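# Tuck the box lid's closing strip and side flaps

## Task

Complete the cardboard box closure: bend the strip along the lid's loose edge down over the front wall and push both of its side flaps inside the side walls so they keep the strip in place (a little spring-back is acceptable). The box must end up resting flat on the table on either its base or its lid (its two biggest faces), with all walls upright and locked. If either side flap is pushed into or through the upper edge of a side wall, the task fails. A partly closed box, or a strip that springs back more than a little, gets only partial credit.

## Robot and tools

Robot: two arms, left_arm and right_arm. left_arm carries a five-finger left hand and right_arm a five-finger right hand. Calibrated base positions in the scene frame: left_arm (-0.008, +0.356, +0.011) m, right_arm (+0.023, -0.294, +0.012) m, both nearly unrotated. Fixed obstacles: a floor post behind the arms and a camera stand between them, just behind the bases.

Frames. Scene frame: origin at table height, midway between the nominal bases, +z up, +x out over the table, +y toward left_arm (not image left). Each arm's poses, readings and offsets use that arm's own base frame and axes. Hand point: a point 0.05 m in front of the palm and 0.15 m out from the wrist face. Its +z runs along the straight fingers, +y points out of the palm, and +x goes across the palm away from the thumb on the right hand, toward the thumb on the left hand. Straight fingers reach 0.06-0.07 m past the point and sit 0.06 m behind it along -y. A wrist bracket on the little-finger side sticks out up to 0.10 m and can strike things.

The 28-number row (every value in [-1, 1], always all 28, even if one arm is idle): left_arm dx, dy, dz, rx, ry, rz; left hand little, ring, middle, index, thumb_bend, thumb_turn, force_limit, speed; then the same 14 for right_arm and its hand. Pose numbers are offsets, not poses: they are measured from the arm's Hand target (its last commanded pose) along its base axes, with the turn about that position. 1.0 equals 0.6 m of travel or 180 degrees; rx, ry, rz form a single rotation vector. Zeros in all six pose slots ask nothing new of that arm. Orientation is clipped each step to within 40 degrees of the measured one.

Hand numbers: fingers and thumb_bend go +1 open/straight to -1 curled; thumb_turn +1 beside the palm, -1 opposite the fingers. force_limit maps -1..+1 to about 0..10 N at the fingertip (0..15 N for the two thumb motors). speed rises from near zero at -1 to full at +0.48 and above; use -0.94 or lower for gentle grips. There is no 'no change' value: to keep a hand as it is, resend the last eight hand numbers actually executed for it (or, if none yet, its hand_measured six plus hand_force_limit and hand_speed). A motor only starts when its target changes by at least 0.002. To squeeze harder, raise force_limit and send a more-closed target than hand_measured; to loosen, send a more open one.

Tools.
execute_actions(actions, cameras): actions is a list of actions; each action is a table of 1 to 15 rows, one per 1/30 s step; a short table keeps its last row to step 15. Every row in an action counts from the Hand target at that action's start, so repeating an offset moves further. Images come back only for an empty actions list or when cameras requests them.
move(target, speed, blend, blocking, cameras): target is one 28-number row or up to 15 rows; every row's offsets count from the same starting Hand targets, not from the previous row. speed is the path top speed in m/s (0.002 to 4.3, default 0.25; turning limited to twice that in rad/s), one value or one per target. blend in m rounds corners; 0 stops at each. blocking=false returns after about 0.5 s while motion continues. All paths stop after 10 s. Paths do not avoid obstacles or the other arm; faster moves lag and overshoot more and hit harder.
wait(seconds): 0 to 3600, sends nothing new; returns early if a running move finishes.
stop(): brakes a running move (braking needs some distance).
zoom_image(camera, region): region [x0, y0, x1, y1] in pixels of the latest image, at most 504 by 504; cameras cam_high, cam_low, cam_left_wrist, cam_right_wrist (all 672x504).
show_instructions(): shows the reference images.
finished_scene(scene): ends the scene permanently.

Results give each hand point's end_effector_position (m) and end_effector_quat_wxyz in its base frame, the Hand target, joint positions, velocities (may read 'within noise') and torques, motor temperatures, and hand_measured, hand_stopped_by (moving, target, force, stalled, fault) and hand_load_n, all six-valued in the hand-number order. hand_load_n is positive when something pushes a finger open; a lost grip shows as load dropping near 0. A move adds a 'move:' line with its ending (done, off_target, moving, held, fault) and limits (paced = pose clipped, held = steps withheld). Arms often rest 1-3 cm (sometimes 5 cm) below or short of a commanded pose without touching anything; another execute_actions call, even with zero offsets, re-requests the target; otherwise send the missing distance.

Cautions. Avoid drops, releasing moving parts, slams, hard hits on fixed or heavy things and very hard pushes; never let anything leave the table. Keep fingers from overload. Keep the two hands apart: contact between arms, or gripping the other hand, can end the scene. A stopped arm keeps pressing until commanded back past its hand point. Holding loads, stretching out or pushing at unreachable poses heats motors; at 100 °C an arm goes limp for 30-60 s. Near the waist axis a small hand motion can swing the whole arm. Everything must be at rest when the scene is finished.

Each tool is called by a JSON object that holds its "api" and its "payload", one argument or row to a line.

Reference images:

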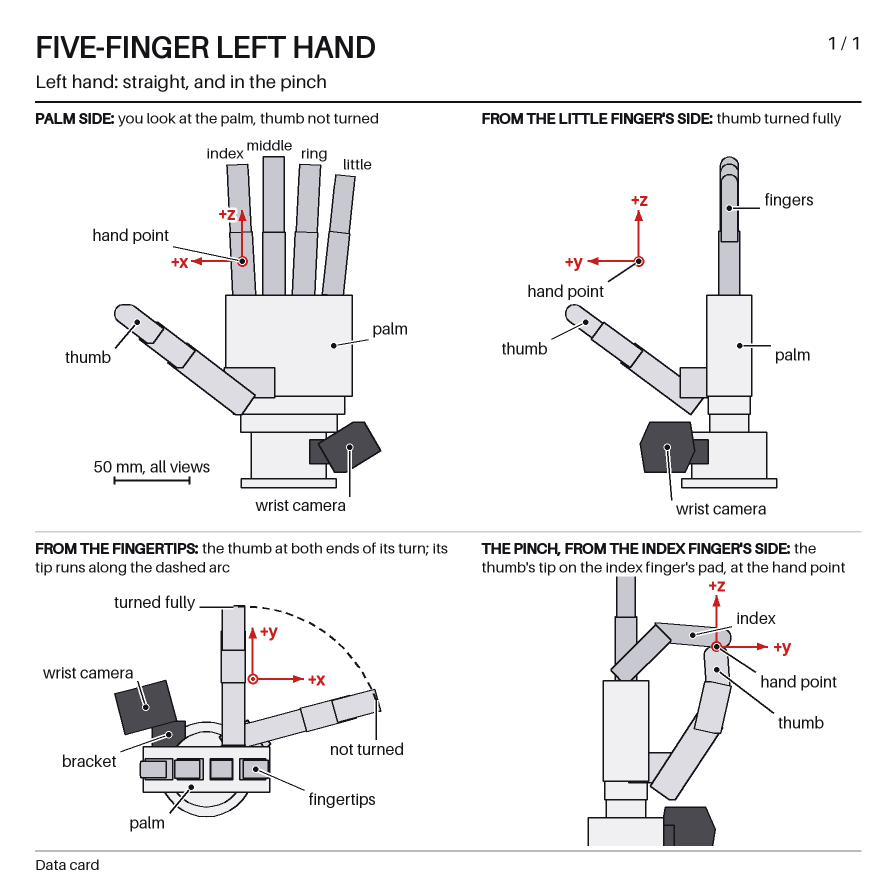

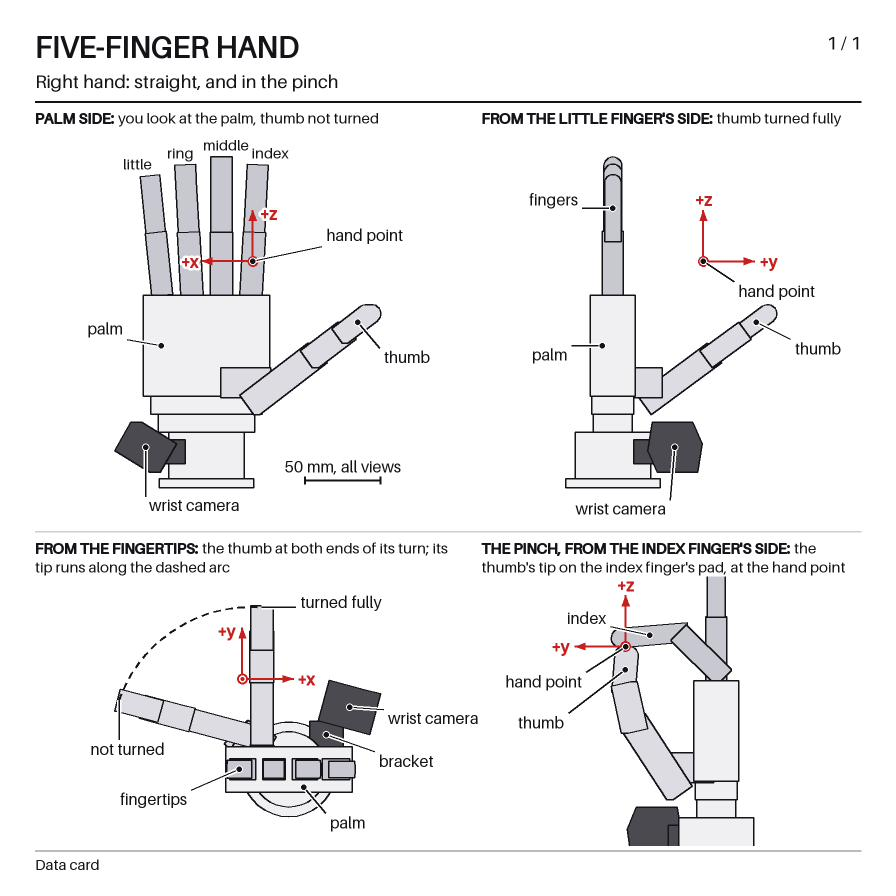

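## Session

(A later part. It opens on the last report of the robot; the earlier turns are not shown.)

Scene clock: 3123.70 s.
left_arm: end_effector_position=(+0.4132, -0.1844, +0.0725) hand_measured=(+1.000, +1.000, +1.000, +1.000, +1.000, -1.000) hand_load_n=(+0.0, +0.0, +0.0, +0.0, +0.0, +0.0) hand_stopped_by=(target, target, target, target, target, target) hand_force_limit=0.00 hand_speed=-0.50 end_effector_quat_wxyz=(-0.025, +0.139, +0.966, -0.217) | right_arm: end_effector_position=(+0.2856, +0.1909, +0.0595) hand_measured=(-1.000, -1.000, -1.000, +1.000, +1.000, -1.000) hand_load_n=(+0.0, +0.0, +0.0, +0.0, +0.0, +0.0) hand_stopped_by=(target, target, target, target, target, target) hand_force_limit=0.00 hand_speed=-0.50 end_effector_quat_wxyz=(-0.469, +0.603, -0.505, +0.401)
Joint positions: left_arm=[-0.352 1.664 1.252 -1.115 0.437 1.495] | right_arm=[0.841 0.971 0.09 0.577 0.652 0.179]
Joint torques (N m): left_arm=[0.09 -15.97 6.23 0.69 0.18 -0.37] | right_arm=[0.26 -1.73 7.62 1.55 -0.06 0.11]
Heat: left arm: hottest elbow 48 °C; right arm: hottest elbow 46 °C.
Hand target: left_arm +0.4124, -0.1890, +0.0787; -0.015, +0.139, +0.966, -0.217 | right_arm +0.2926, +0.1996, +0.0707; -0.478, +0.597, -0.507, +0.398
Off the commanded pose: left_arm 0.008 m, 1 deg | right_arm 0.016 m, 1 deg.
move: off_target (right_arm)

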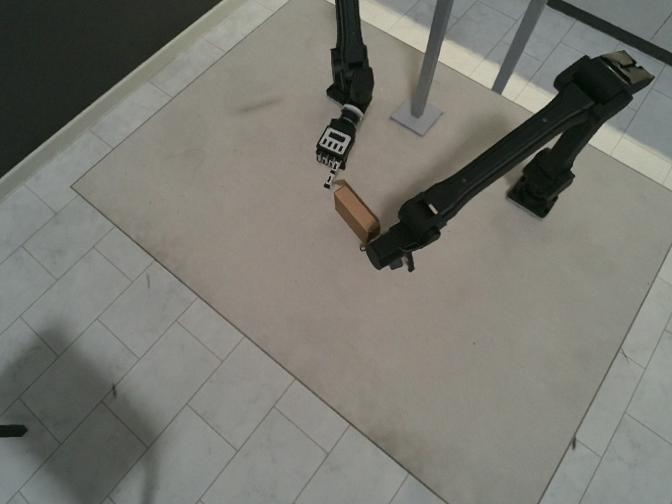

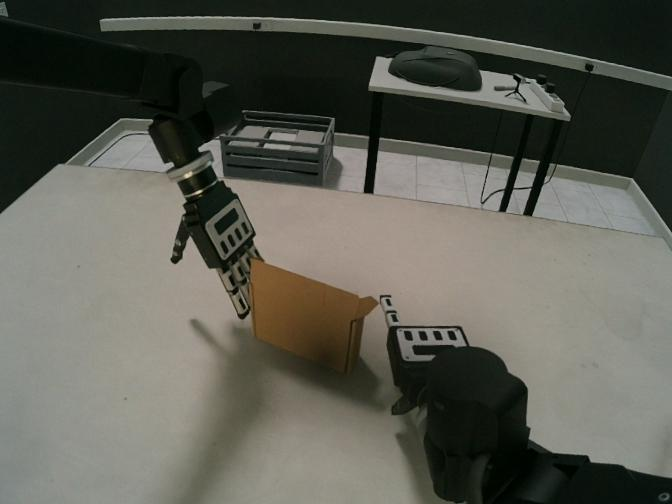

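{"api": "move", "payload": {
  "target": [
    [0,0,0,0,0,0,1,1,1,1,1,-1,0,-0.5,-0.009,-0.012,-0.025,0,0,0,-1,-1,-1,1,1,-1,0,-0.5],
    [0,0,0,0,0,0,1,1,1,1,1,-1,0,-0.5,-0.0015,0.0205,-0.024,0,0,0,-1,-1,-1,1,1,-1,0,-0.5]
  ],
  "speed": 0.03,
  "cameras": ["cam_high","cam_low"]
}}

{"api": "zoom_image", "payload": {
  "camera": "cam_low",
  "region": [330, 260, 430, 360]
}}

{"api": "zoom_image", "payload": {
  "camera": "cam_high",
  "region": [305, 150, 365, 210]
}}

Scene clock: 3142.63 s.
left_arm: end_effector_position=(+0.4132, -0.1844, +0.0725) hand_measured=(+1.000, +1.000, +1.000, +1.000, +1.000, -1.000) hand_load_n=(+0.0, +0.0, +0.0, +0.0, +0.0, +0.0) hand_stopped_by=(target, target, target, target, target, target) hand_force_limit=0.00 hand_speed=-0.50 end_effector_quat_wxyz=(-0.025, +0.139, +0.966, -0.217) | right_arm: end_effector_position=(+0.2839, +0.1987, +0.0430) hand_measured=(-1.000, -1.000, -1.000, +1.000, +1.000, -1.000) hand_load_n=(+0.0, +0.0, +0.0, -0.5, +0.0, +0.0) hand_stopped_by=(target, target, target, target, target, target) hand_force_limit=0.00 hand_speed=-0.50 end_effector_quat_wxyz=(-0.459, +0.611, -0.505, +0.402)
Joint positions: left_arm=[-0.352 1.664 1.252 -1.115 0.437 1.495] | right_arm=[0.878 1.102 0.095 0.671 0.688 0.191]
Joint torques (N m): left_arm=[0.03 -15.97 6.24 0.68 0.18 -0.37] | right_arm=[0.91 -1.67 6.68 2.95 0.22 0.16]
Heat: left arm: hottest elbow 47 °C; right arm: hottest elbow 45 °C.
Hand target: left_arm +0.4124, -0.1890, +0.0787; -0.015, +0.139, +0.966, -0.217 | right_arm +0.2917, +0.2120, +0.0562; -0.478, +0.597, -0.507, +0.398
Off the commanded pose: left_arm 0.008 m, 1 deg | right_arm 0.020 m, 3 deg.
move: off_target (right_arm)

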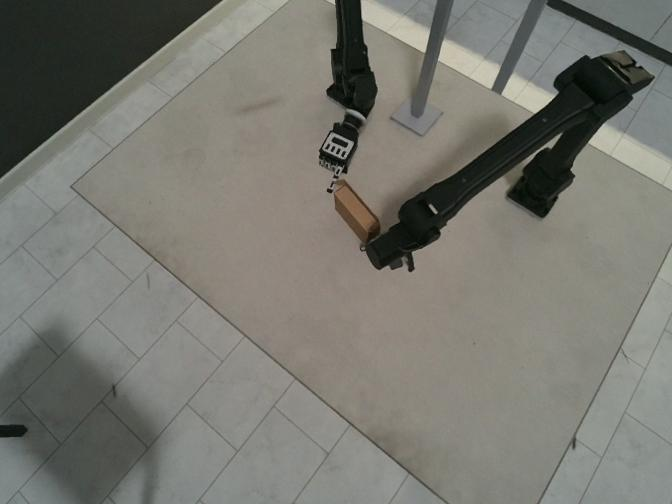

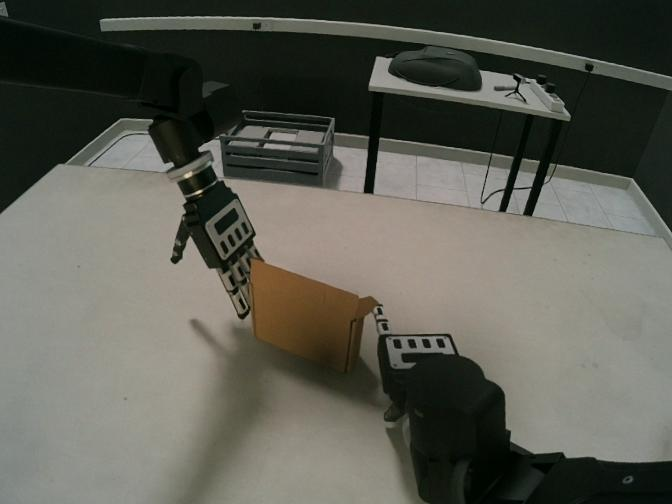

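Scaled by 5.040 from the camera's image (finer frame: 960x720).

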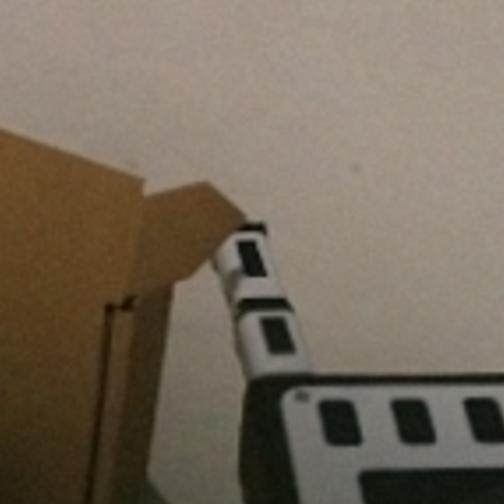

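Scaled by 8.400 from the camera's image (finer frame: 960x720).

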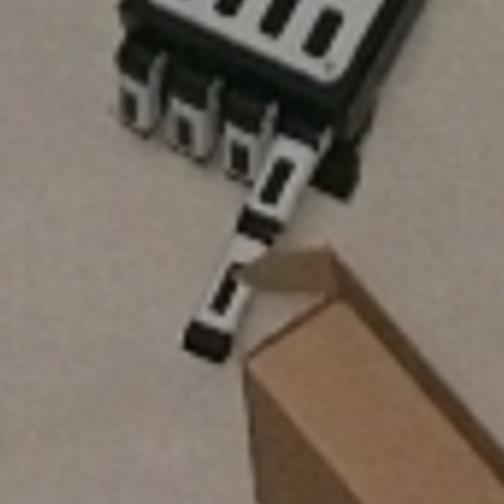

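{"api": "move", "payload": {
  "target": [
    [0,0,0,0,0,0,1,1,1,1,1,-1,0,-0.5,-0.035,-0.06,0.0,0,0,0,-1,-1,-1,1,1,-1,0,-0.5],
    [0,0,0,0,0,0,1,1,1,1,1,-1,0,-0.5,-0.035,-0.06,0.055,0,0,0,-1,-1,-1,1,1,-1,0,-0.5],
    [0,0,0,0,0,0,1,1,1,1,1,-1,0,-0.5,0.0,-0.030,0.027,0,0,0,-1,-1,-1,1,1,-1,0,-0.5]
  ],
  "speed": 0.05,
  "cameras": ["cam_high","cam_low"]
}}

{"api": "zoom_image", "payload": {
  "camera": "cam_low",
  "region": [330, 260, 430, 360]
}}

{"api": "zoom_image", "payload": {
  "camera": "cam_high",
  "region": [305, 150, 365, 210]
}}

Scene clock: 3159.97 s.
left_arm: end_effector_position=(+0.4132, -0.1843, +0.0723) hand_measured=(+1.000, +1.000, +1.000, +1.000, +1.000, -1.000) hand_load_n=(+0.0, +0.0, +0.0, -0.5, +0.0, +0.0) hand_stopped_by=(target, target, target, target, target, target) hand_force_limit=0.00 hand_speed=-0.50 end_effector_quat_wxyz=(-0.025, +0.139, +0.966, -0.216) | right_arm: end_effector_position=(+0.2792, +0.1849, +0.0552) hand_measured=(-1.000, -1.000, -1.000, +1.000, +1.000, -1.000) hand_load_n=(+0.0, +0.0, +0.0, +0.0, +0.0, +0.0) hand_stopped_by=(target, target, target, target, target, target) hand_force_limit=0.00 hand_speed=-0.50 end_effector_quat_wxyz=(-0.463, +0.610, -0.508, +0.394)
Joint positions: left_arm=[-0.352 1.665 1.252 -1.115 0.437 1.495] | right_arm=[0.834 0.916 0.078 0.508 0.637 0.19]
Joint torques (N m): left_arm=[0.09 -15.97 6.23 0.69 0.2 -0.37] | right_arm=[-0.38 -0.67 8.03 2.96 -0.06 -0.05]
Heat: left arm: hottest elbow 47 °C; right arm: hottest elbow 44 °C.
Hand target: left_arm +0.4124, -0.1890, +0.0785; -0.016, +0.139, +0.966, -0.217 | right_arm +0.2916, +0.1939, +0.0723; -0.478, +0.597, -0.507, +0.398
Off the commanded pose: left_arm 0.008 m, 1 deg | right_arm 0.023 m, 2 deg.
move: off_target (right_arm)

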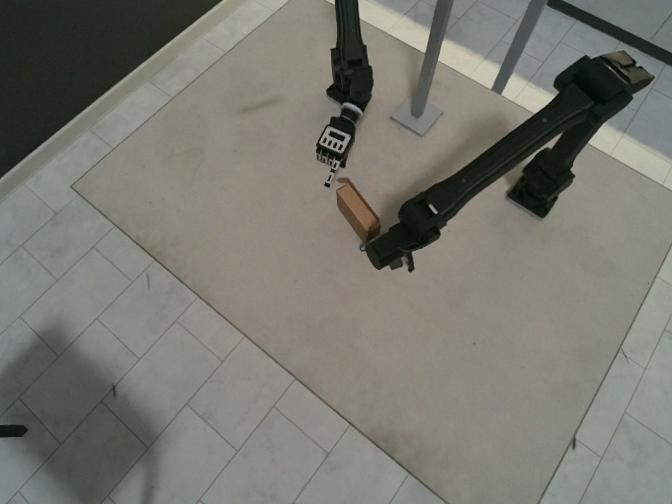

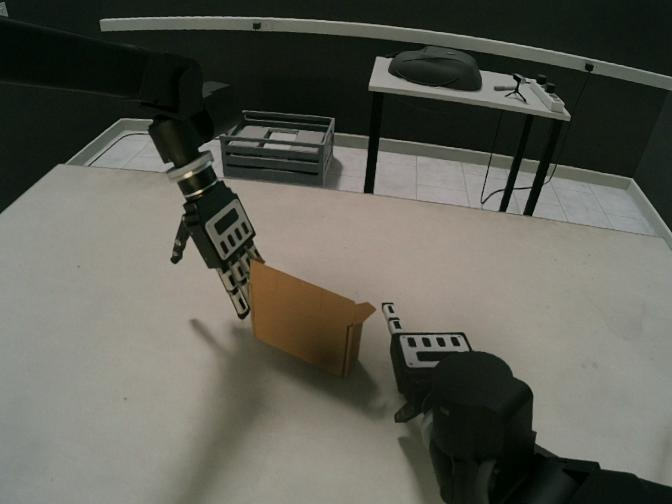

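Scaled by 5.040 from the camera's image (finer frame: 960x720).

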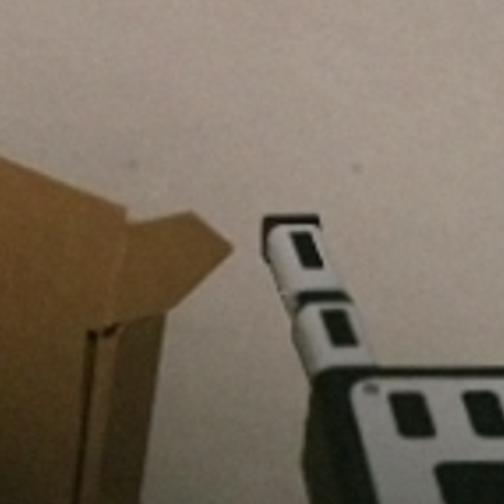

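Scaled by 8.400 from the camera's image (finer frame: 960x720).

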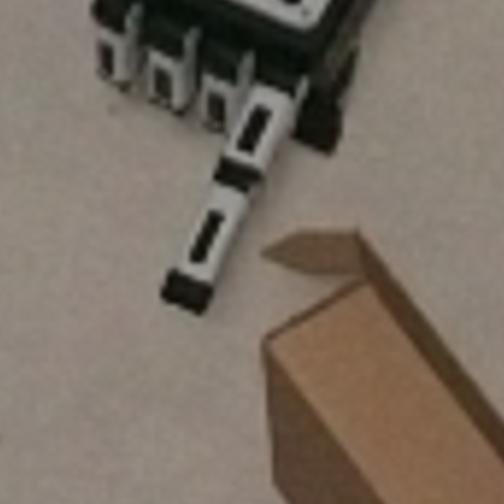

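{"api": "move", "payload": {
  "target": [
    [0,0,0,0,0,0,1,1,1,1,1,-1,0,-0.5,-0.002,0.025,0.008,0,0,0,-1,-1,-1,1,1,-1,0,-0.5]
  ],
  "speed": 0.03,
  "cameras": ["cam_high","cam_low"]
}}

{"api": "zoom_image", "payload": {
  "camera": "cam_low",
  "region": [330, 260, 430, 360]
}}

{"api": "zoom_image", "payload": {
  "camera": "cam_high",
  "region": [305, 150, 365, 210]
}}

Scene clock: 3178.47 s.
left_arm: end_effector_position=(+0.4132, -0.1843, +0.0723) hand_measured=(+1.000, +1.000, +1.000, +1.000, +1.000, -1.000) hand_load_n=(+0.0, +0.0, +0.0, +0.0, +0.0, +0.0) hand_stopped_by=(target, target, target, target, target, target) hand_force_limit=0.00 hand_speed=-0.50 end_effector_quat_wxyz=(-0.025, +0.139, +0.966, -0.216) | right_arm: end_effector_position=(+0.2829, +0.1964, +0.0633) hand_measured=(-1.000, -1.000, -1.000, +1.000, +1.000, -1.000) hand_load_n=(+0.0, +0.0, +0.0, +0.0, +0.0, +0.0) hand_stopped_by=(target, target, target, target, target, target) hand_force_limit=0.00 hand_speed=-0.50 end_effector_quat_wxyz=(-0.463, +0.608, -0.505, +0.401)
Joint positions: left_arm=[-0.352 1.665 1.252 -1.115 0.437 1.495] | right_arm=[0.874 0.945 0.111 0.508 0.684 0.19]
Joint torques (N m): left_arm=[0.09 -15.91 6.23 0.68 0.2 -0.37] | right_arm=[0.85 -0.91 8.02 2.39 0.21 0.15]
Heat: left arm: hottest elbow 47 °C; right arm: hottest elbow 44 °C.
Hand target: left_arm +0.4124, -0.1890, +0.0785; -0.016, +0.139, +0.966, -0.217 | right_arm +0.2904, +0.2089, +0.0771; -0.478, +0.597, -0.507, +0.398
Off the commanded pose: left_arm 0.008 m, 1 deg | right_arm 0.020 m, 2 deg.
move: off_target (right_arm)

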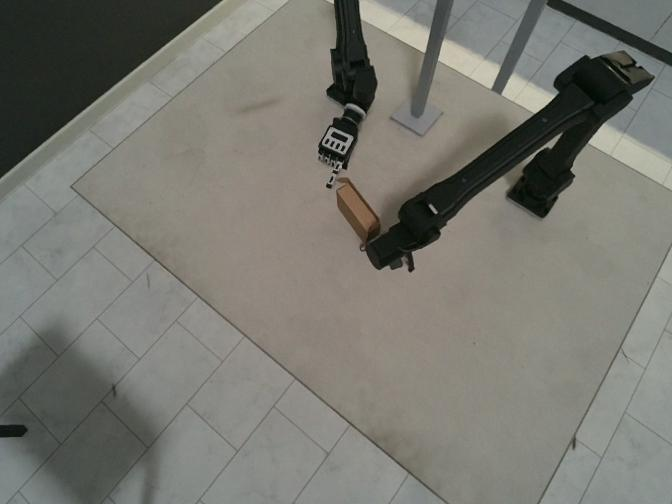

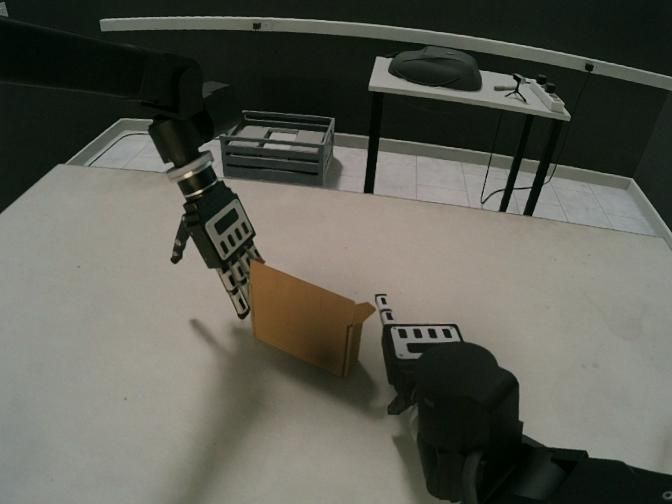

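Scaled by 5.040 from the camera's image (finer frame: 960x720).

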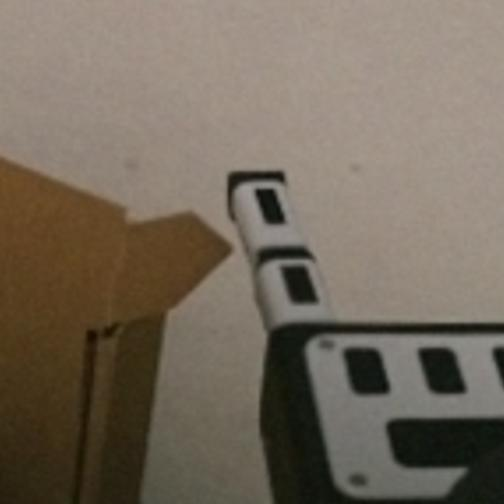

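Scaled by 8.400 from the camera's image (finer frame: 960x720).

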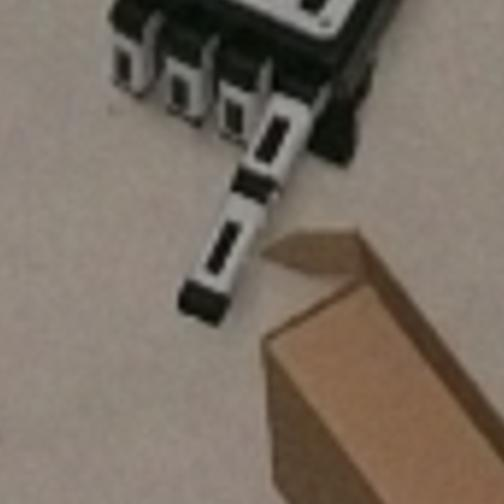

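{"api": "move", "payload": {
  "target": [
    [0,0,0,0,0,0,1,1,1,1,1,-1,0,-0.5,-0.002,0.022,-0.006,0,0,0,-1,-1,-1,1,1,-1,0,-0.5]
  ],
  "speed": 0.03,
  "cameras": ["cam_high","cam_low"]
}}

{"api": "zoom_image", "payload": {
  "camera": "cam_low",
  "region": [330, 260, 430, 360]
}}

{"api": "zoom_image", "payload": {
  "camera": "cam_high",
  "region": [305, 150, 365, 210]
}}

Scene clock: 3185.80 s.
left_arm: end_effector_position=(+0.4133, -0.1843, +0.0725) hand_measured=(+1.000, +1.000, +1.000, +1.000, +1.000, -1.000) hand_load_n=(+0.0, +0.0, -0.5, -0.5, +0.0, +0.0) hand_stopped_by=(target, target, target, target, target, target) hand_force_limit=0.00 hand_speed=-0.50 end_effector_quat_wxyz=(-0.025, +0.139, +0.966, -0.216) | right_arm: end_effector_position=(+0.2810, +0.2071, +0.0574) hand_measured=(-1.000, -1.000, -1.000, +1.000, +1.000, -1.000) hand_load_n=(+0.0, +0.0, +0.0, +0.0, +0.0, +0.0) hand_stopped_by=(target, target, target, target, target, target) hand_force_limit=0.00 hand_speed=-0.50 end_effector_quat_wxyz=(-0.457, +0.612, -0.504, +0.403)
Joint positions: left_arm=[-0.352 1.664 1.252 -1.115 0.437 1.495] | right_arm=[0.92 1.013 0.128 0.532 0.728 0.207]
Joint torques (N m): left_arm=[0.03 -15.97 6.22 0.69 0.21 -0.37] | right_arm=[0.85 -1.44 7.69 2.93 0.21 0.17]
Heat: left arm: hottest elbow 47 °C; right arm: hottest elbow 44 °C.
Hand target: left_arm +0.4124, -0.1891, +0.0787; -0.015, +0.139, +0.966, -0.217 | right_arm +0.2893, +0.2221, +0.0735; -0.478, +0.597, -0.507, +0.398
Off the commanded pose: left_arm 0.008 m, 1 deg | right_arm 0.024 m, 3 deg.
move: off_target (right_arm)

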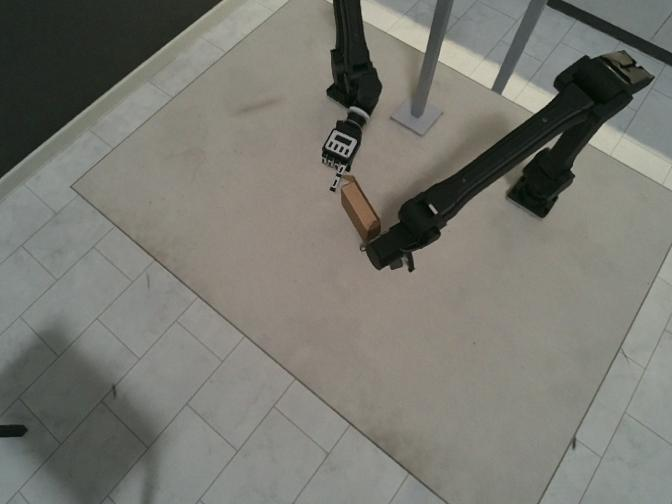

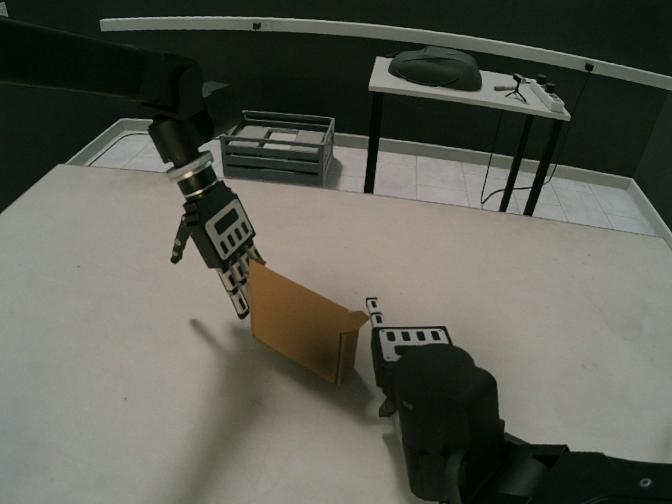

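Scaled by 5.040 from the camera's image (finer frame: 960x720).

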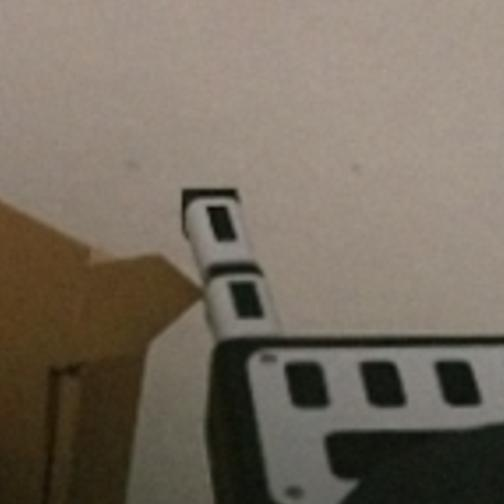

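Scaled by 8.400 from the camera's image (finer frame: 960x720).

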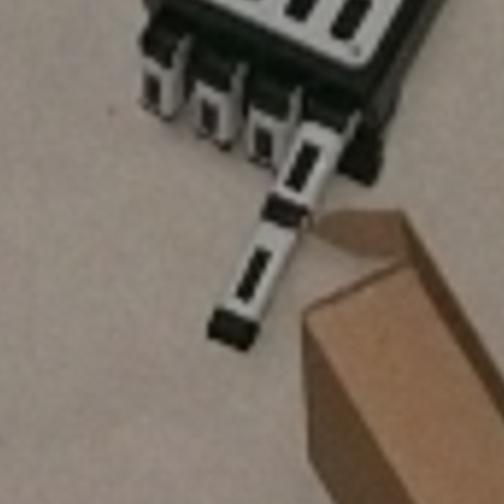

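{"api": "move", "payload": {
  "target": [
    [0,0,0,0,0,0,1,1,1,1,1,-1,0,-0.5,-0.03,-0.08,0.0,0,0,0,-1,-1,-1,1,1,-1,0,-0.5],
    [0,0,0,0,0,0,1,1,1,1,1,-1,0,-0.5,-0.04,-0.14,0.09,0,0,0,-1,-1,-1,1,1,-1,0,-0.5]
  ],
  "speed": 0.06,
  "blend": [0.01,0]
}}

{"api": "move", "payload": {
  "target": [
    [0.01,0.06,0.0,0,0,0,1,1,1,1,1,-1,0,-0.5,0,0,0,0,0,0,-1,-1,-1,1,1,-1,0,-0.5],
    [0.02,0.12,0.25,0,0,0,1,1,1,1,1,-1,0,-0.5,0,0,0,0,0,0,-1,-1,-1,1,1,-1,0,-0.5]
  ],
  "speed": 0.08,
  "blend": [0.01,0],
  "cameras": ["cam_high","cam_low"]
}}

{"api": "zoom_image", "payload": {
  "camera": "cam_low",
  "region": [235, 245, 385, 395]
}}

{"api": "zoom_image", "payload": {
  "camera": "cam_high",
  "region": [325, 170, 395, 255]
}}

Scene clock: 3205.30 s.
left_arm: end_effector_position=(+0.4132, -0.1843, +0.0723) hand_measured=(+1.000, +1.000, +1.000, +1.000, +1.000, -1.000) hand_load_n=(+0.0, +0.0, +0.0, +0.0, +0.0, +0.0) hand_stopped_by=(target, target, target, target, target, target) hand_force_limit=0.00 hand_speed=-0.50 end_effector_quat_wxyz=(-0.025, +0.139, +0.966, -0.216) | right_arm: end_effector_position=(+0.2610, +0.1365, +0.1042) hand_measured=(-1.000, -1.000, -1.000, +1.000, +1.000, -1.000) hand_load_n=(+0.0, +0.0, +0.0, +0.0, +0.0, +0.0) hand_stopped_by=(target, target, target, target, target, target) hand_force_limit=0.00 hand_speed=-0.50 end_effector_quat_wxyz=(-0.468, +0.604, -0.511, +0.393)
Joint positions: left_arm=[-0.352 1.665 1.252 -1.115 0.437 1.495] | right_arm=[0.678 0.275 0.102 -0.118 0.49 0.144]
Joint torques (N m): left_arm=[0.03 -15.97 6.23 0.69 0.21 -0.37] | right_arm=[-0.15 1.38 11.02 1.62 -0.09 -0.06]
Heat: left arm: hottest elbow 47 °C; right arm: hottest elbow 44 °C.
Hand target: left_arm +0.4124, -0.1891, +0.0785; -0.016, +0.139, +0.966, -0.217 | right_arm +0.2653, +0.1382, +0.1276; -0.478, +0.597, -0.507, +0.398
Off the commanded pose: left_arm 0.008 m, 1 deg | right_arm 0.024 m, 2 deg.
move: off_target (right_arm)

Scene clock: 3208.13 s.
left_arm: end_effector_position=(+0.4095, -0.1192, +0.2047) hand_measured=(+1.000, +1.000, +1.000, +1.000, +1.000, -1.000) hand_load_n=(+0.0, +0.0, +0.0, +0.0, +0.0, +0.0) hand_stopped_by=(target, target, target, target, target, target) hand_force_limit=0.00 hand_speed=-0.50 end_effector_quat_wxyz=(-0.046, +0.131, +0.967, -0.214) | right_arm: end_effector_position=(+0.2610, +0.1365, +0.1042) hand_measured=(-1.000, -1.000, -1.000, +1.000, +1.000, -1.000) hand_load_n=(+0.0, +0.5, +0.0, +0.0, +0.0, +0.0) hand_stopped_by=(target, target, target, target, target, target) hand_force_limit=0.00 hand_speed=-0.50 end_effector_quat_wxyz=(-0.468, +0.604, -0.511, +0.393)
Joint positions: left_arm=[-0.221 1.566 1.486 -1.549 0.437 1.633] | right_arm=[0.678 0.274 0.102 -0.119 0.49 0.144]
Joint torques (N m): left_arm=[1.9 -14.62 10.74 -0.25 0.37 -0.04] | right_arm=[-0.09 1.38 11 1.65 -0.09 -0.06]
Heat: left arm: hottest elbow 47 °C; right arm: hottest elbow 45 °C.
Hand target: left_arm +0.4244, -0.1172, +0.2286; -0.016, +0.139, +0.966, -0.217 | right_arm +0.2653, +0.1382, +0.1276; -0.478, +0.597, -0.507, +0.398
Off the commanded pose: left_arm 0.028 m, 4 deg | right_arm 0.024 m, 2 deg.
move: off_target (left_arm)

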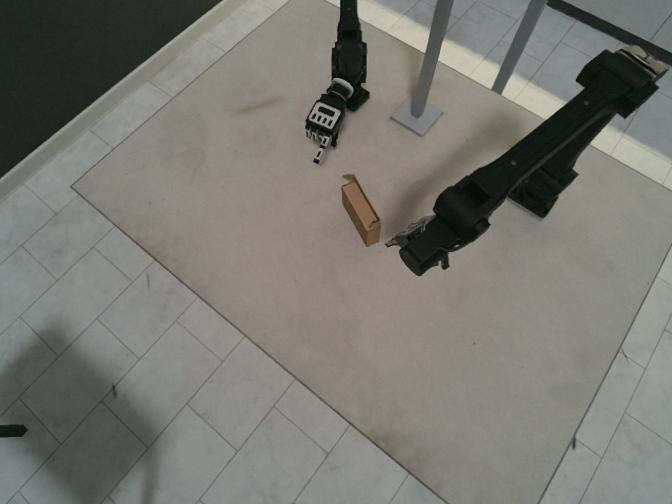

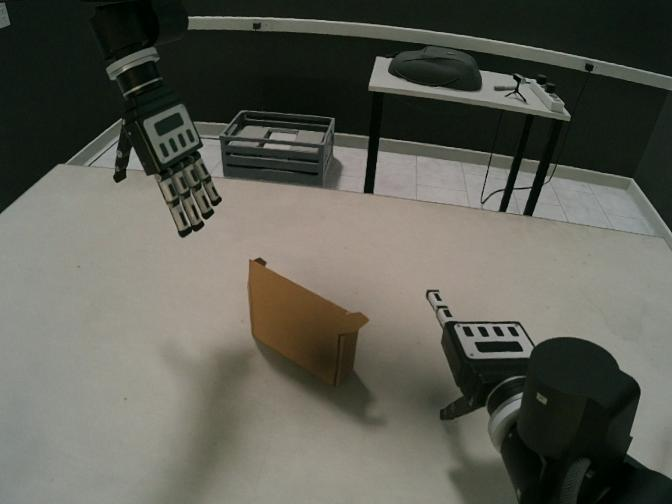

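Scaled by 3.360 from the camera's image (finer frame: 960x720).

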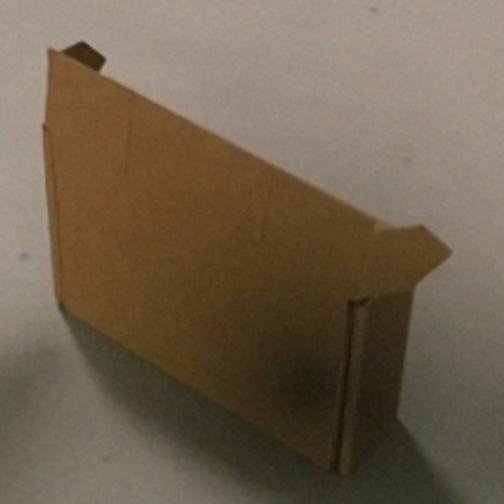

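Scaled by 5.929 from the camera's image (finer frame: 960x720).

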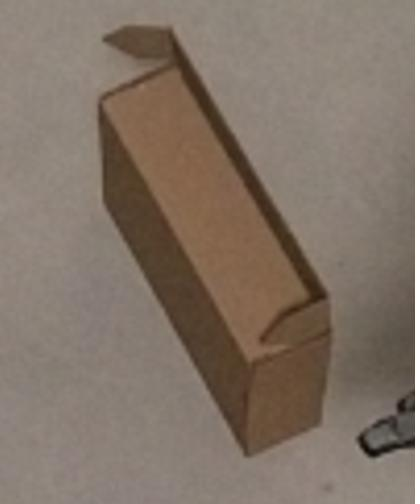

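{"api": "move", "payload": {
  "target": [
    [-0.02,-0.10,0.14,0.048,0.017,0.145,1,1,1,1,1,-1,0,-0.5,0,0,0,0,0,0,-1,-1,-1,1,1,-1,0,-0.5],
    [-0.105,-0.423,0.14,0.143,0.0524,0.4364,1,1,1,1,1,-1,0,-0.5,0,0,0,0,0,0,-1,-1,-1,1,1,-1,0,-0.5]
  ],
  "speed": 0.12,
  "blend": [0.03,0],
  "cameras": ["cam_high","cam_low"]
}}

Scene clock: 3259.60 s.
left_arm: end_effector_position=(+0.3567, -0.3596, +0.2960) hand_measured=(+1.000, +1.000, +1.000, +1.000, +1.000, -1.000) hand_load_n=(+0.0, +0.0, +0.0, +0.0, +0.0, +0.0) hand_stopped_by=(target, target, target, target, target, target) hand_force_limit=0.00 hand_speed=-0.50 end_effector_quat_wxyz=(+0.031, -0.519, +0.854, -0.034) | right_arm: end_effector_position=(+0.2610, +0.1365, +0.1042) hand_measured=(-1.000, -1.000, -1.000, +1.000, +1.000, -1.000) hand_load_n=(+0.0, +0.0, +0.0, +0.0, +0.0, +0.0) hand_stopped_by=(target, target, target, target, target, target) hand_force_limit=0.00 hand_speed=-0.50 end_effector_quat_wxyz=(-0.468, +0.604, -0.511, +0.393)
Joint positions: left_arm=[-0.717 1.762 1.972 -1.698 -0.039 -0.237] | right_arm=[0.678 0.274 0.102 -0.119 0.49 0.144]
Joint torques (N m): left_arm=[0.03 -16.09 11.19 -0.03 -0.18 -0.37] | right_arm=[-0.15 1.44 11.02 1.62 -0.09 -0.07]
Motor temperatures (°C): left_arm=[30 37 51 29 32 33] | right_arm=[32 35 52 33 30 32]
Heat: left arm: hottest elbow 51 °C; right arm: hottest elbow 52 °C.
Hand target: left_arm +0.3614, -0.3710, +0.3126; +0.023, -0.521, +0.853, +0.016 | right_arm +0.2653, +0.1382, +0.1276; -0.478, +0.597, -0.507, +0.398
Off the commanded pose: left_arm 0.021 m, 6 deg | right_arm 0.024 m, 2 deg.
joint sent to its limit (left arm) — joint 4 (wrist pitch), lower limit. The joint targets are off in orientation, not in position.
move: off_target (left_arm)

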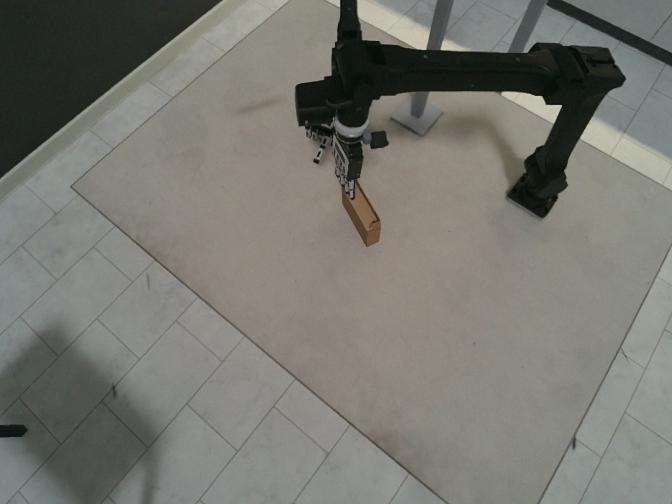

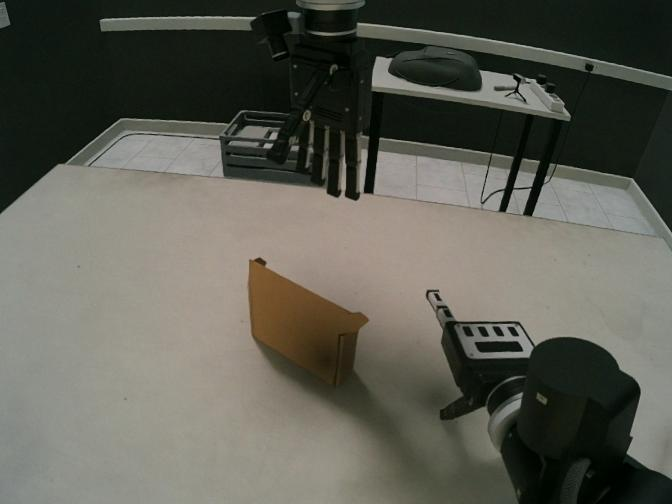

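{"api": "zoom_image", "payload": {
  "camera": "cam_high",
  "region": [300, 110, 400, 250]
}}

{"api": "zoom_image", "payload": {
  "camera": "cam_low",
  "region": [240, 90, 400, 250]
}}

Scaled by 3.600 from the camera's image (finer frame: 960x720).

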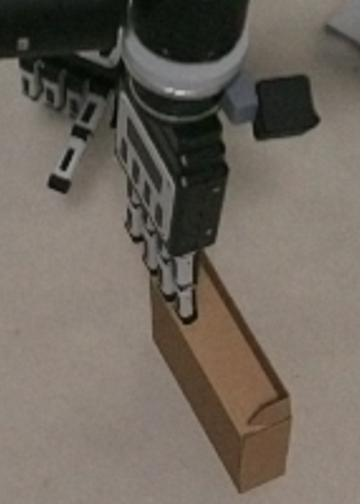

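Scaled by 3.150 from the camera's image (finer frame: 960x720).

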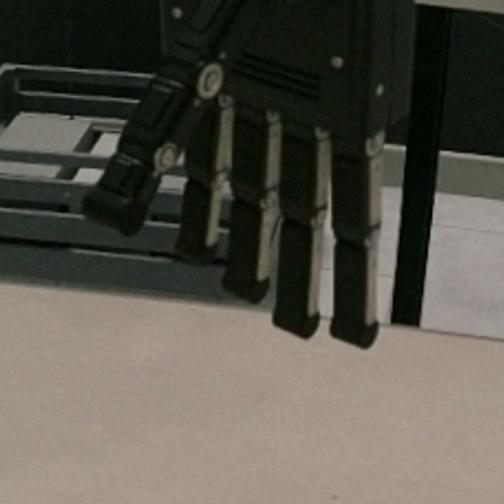

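{"api": "move", "payload": {
  "target": [
    [0.0,-0.01,-0.30,0,0,0,1,1,1,1,1,-1,0,-0.5,0,0,0,0,0,0,-1,-1,-1,1,1,-1,0,-0.5]
  ],
  "speed": 0.08,
  "cameras": ["cam_high","cam_low"]
}}

{"api": "zoom_image", "payload": {
  "camera": "cam_high",
  "region": [325, 160, 405, 260]
}}

{"api": "zoom_image", "payload": {
  "camera": "cam_low",
  "region": [240, 190, 390, 390]
}}

Scene clock: 3287.77 s.
left_arm: end_effector_position=(+0.3643, -0.3708, +0.1356) hand_measured=(+1.000, +1.000, +1.000, +1.000, +1.000, -1.000) hand_load_n=(+0.0, +0.0, +0.0, +0.0, +0.0, +0.0) hand_stopped_by=(target, target, target, target, target, target) hand_force_limit=0.00 hand_speed=-0.50 end_effector_quat_wxyz=(+0.021, -0.519, +0.854, +0.018) | right_arm: end_effector_position=(+0.2610, +0.1365, +0.1042) hand_measured=(-1.000, -1.000, -1.000, +1.000, +1.000, -1.000) hand_load_n=(+0.0, +0.0, +0.0, -0.5, +0.0, +0.0) hand_stopped_by=(target, target, target, target, target, target) hand_force_limit=0.00 hand_speed=-0.50 end_effector_quat_wxyz=(-0.468, +0.604, -0.511, +0.393)
Joint positions: left_arm=[-0.726 1.873 1.696 -1.416 -0.05 -0.249] | right_arm=[0.678 0.274 0.102 -0.119 0.49 0.144]
Joint torques (N m): left_arm=[-0.21 -18.14 6.72 0.5 -0.25 -0.37] | right_arm=[-0.21 1.32 11.03 1.63 -0.09 -0.07]
Heat: left arm: hottest elbow 53 °C; right arm: hottest elbow 54 °C.
Hand target: left_arm +0.3614, -0.3770, +0.1326; +0.023, -0.521, +0.853, +0.016 | right_arm +0.2653, +0.1382, +0.1276; -0.478, +0.597, -0.507, +0.398
Off the commanded pose: left_arm 0.007 m, 0 deg | right_arm 0.024 m, 2 deg.
move: done

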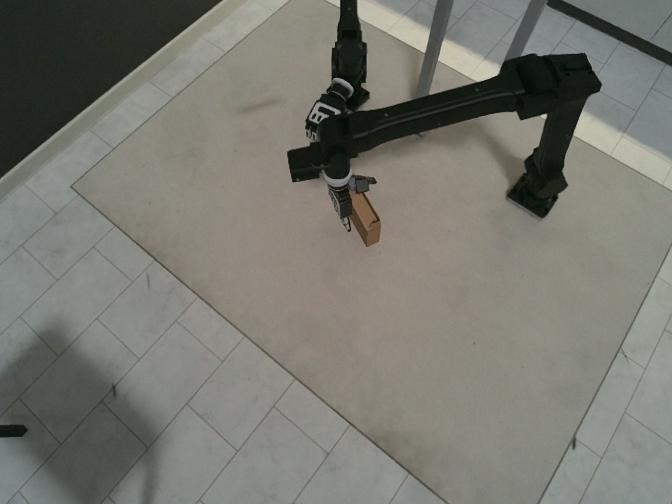

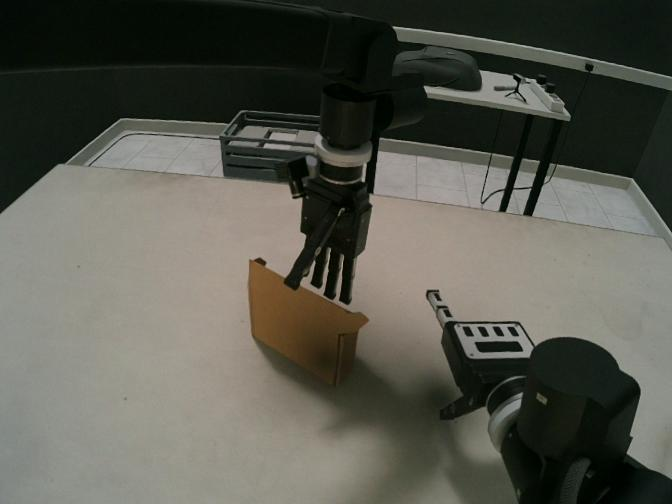

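Scaled by 5.040 from the camera's image (finer frame: 960x720).

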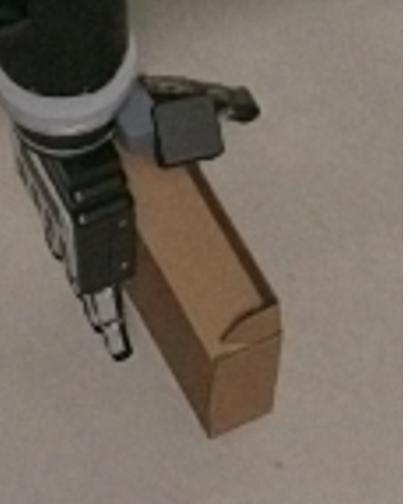

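Scaled by 2.520 from the camera's image (finer frame: 960x720).

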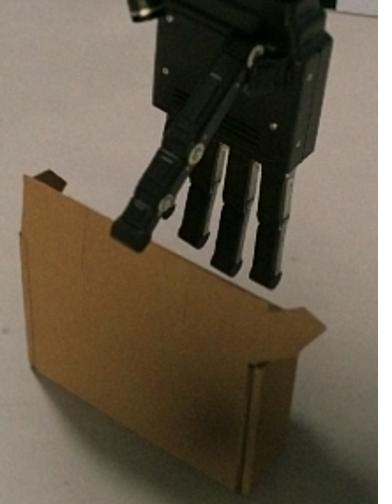

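{"api": "move", "payload": {
  "target": [
    [-0.027,0.013,0.0,0,0,0,1,1,1,1,1,-1,0,-0.5,0,0,0,0,0,0,-1,-1,-1,1,1,-1,0,-0.5]
  ],
  "speed": 0.04,
  "cameras": ["cam_high","cam_low"]
}}

{"api": "zoom_image", "payload": {
  "camera": "cam_high",
  "region": [325, 160, 405, 260]
}}

{"api": "zoom_image", "payload": {
  "camera": "cam_low",
  "region": [240, 190, 390, 390]
}}

Scene clock: 3308.83 s.
left_arm: end_effector_position=(+0.3478, -0.3636, +0.1260) hand_measured=(+1.000, +1.000, +1.000, +1.000, +1.000, -1.000) hand_load_n=(+0.0, +0.0, +0.0, +0.0, +0.0, +0.0) hand_stopped_by=(target, target, target, target, target, target) hand_force_limit=0.00 hand_speed=-0.50 end_effector_quat_wxyz=(+0.018, -0.519, +0.854, +0.027) | right_arm: end_effector_position=(+0.2610, +0.1365, +0.1042) hand_measured=(-1.000, -1.000, -1.000, +1.000, +1.000, -1.000) hand_load_n=(+0.0, +0.0, +0.0, +0.0, +0.0, +0.0) hand_stopped_by=(target, target, target, target, target, target) hand_force_limit=0.00 hand_speed=-0.50 end_effector_quat_wxyz=(-0.468, +0.604, -0.511, +0.393)
Joint positions: left_arm=[-0.736 1.847 1.63 -1.395 -0.05 -0.258] | right_arm=[0.678 0.274 0.102 -0.119 0.49 0.144]
Joint torques (N m): left_arm=[-0.09 -19.37 6.64 0.46 -0.23 -0.37] | right_arm=[-0.15 1.38 11.02 1.62 -0.09 -0.07]
Heat: left arm: hottest elbow 51 °C; right arm: hottest elbow 54 °C.
Hand target: left_arm +0.3453, -0.3692, +0.1327; +0.023, -0.521, +0.853, +0.015 | right_arm +0.2653, +0.1382, +0.1276; -0.478, +0.597, -0.507, +0.398
Off the commanded pose: left_arm 0.009 m, 1 deg | right_arm 0.024 m, 2 deg.
move: done

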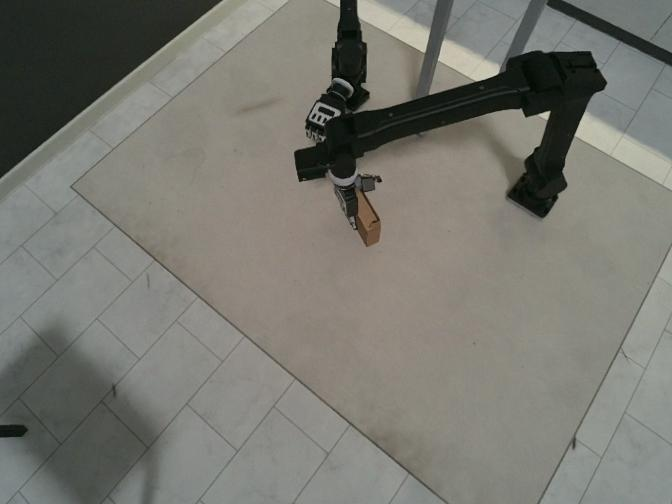

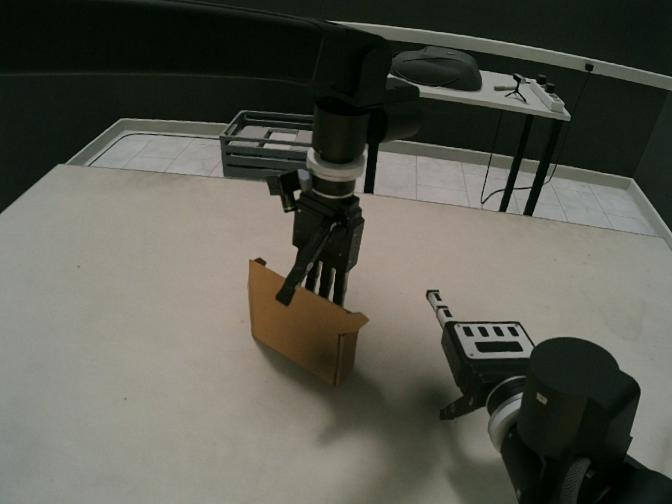

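Scaled by 5.040 from the camera's image (finer frame: 960x720).

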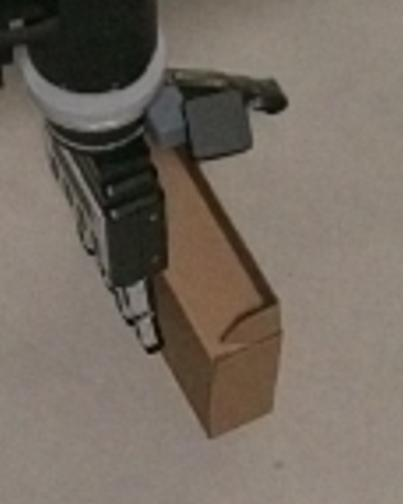

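Scaled by 2.520 from the camera's image (finer frame: 960x720).

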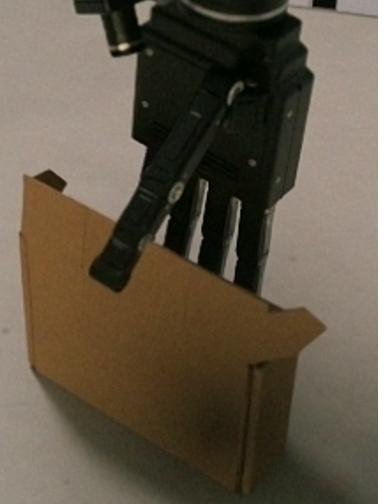

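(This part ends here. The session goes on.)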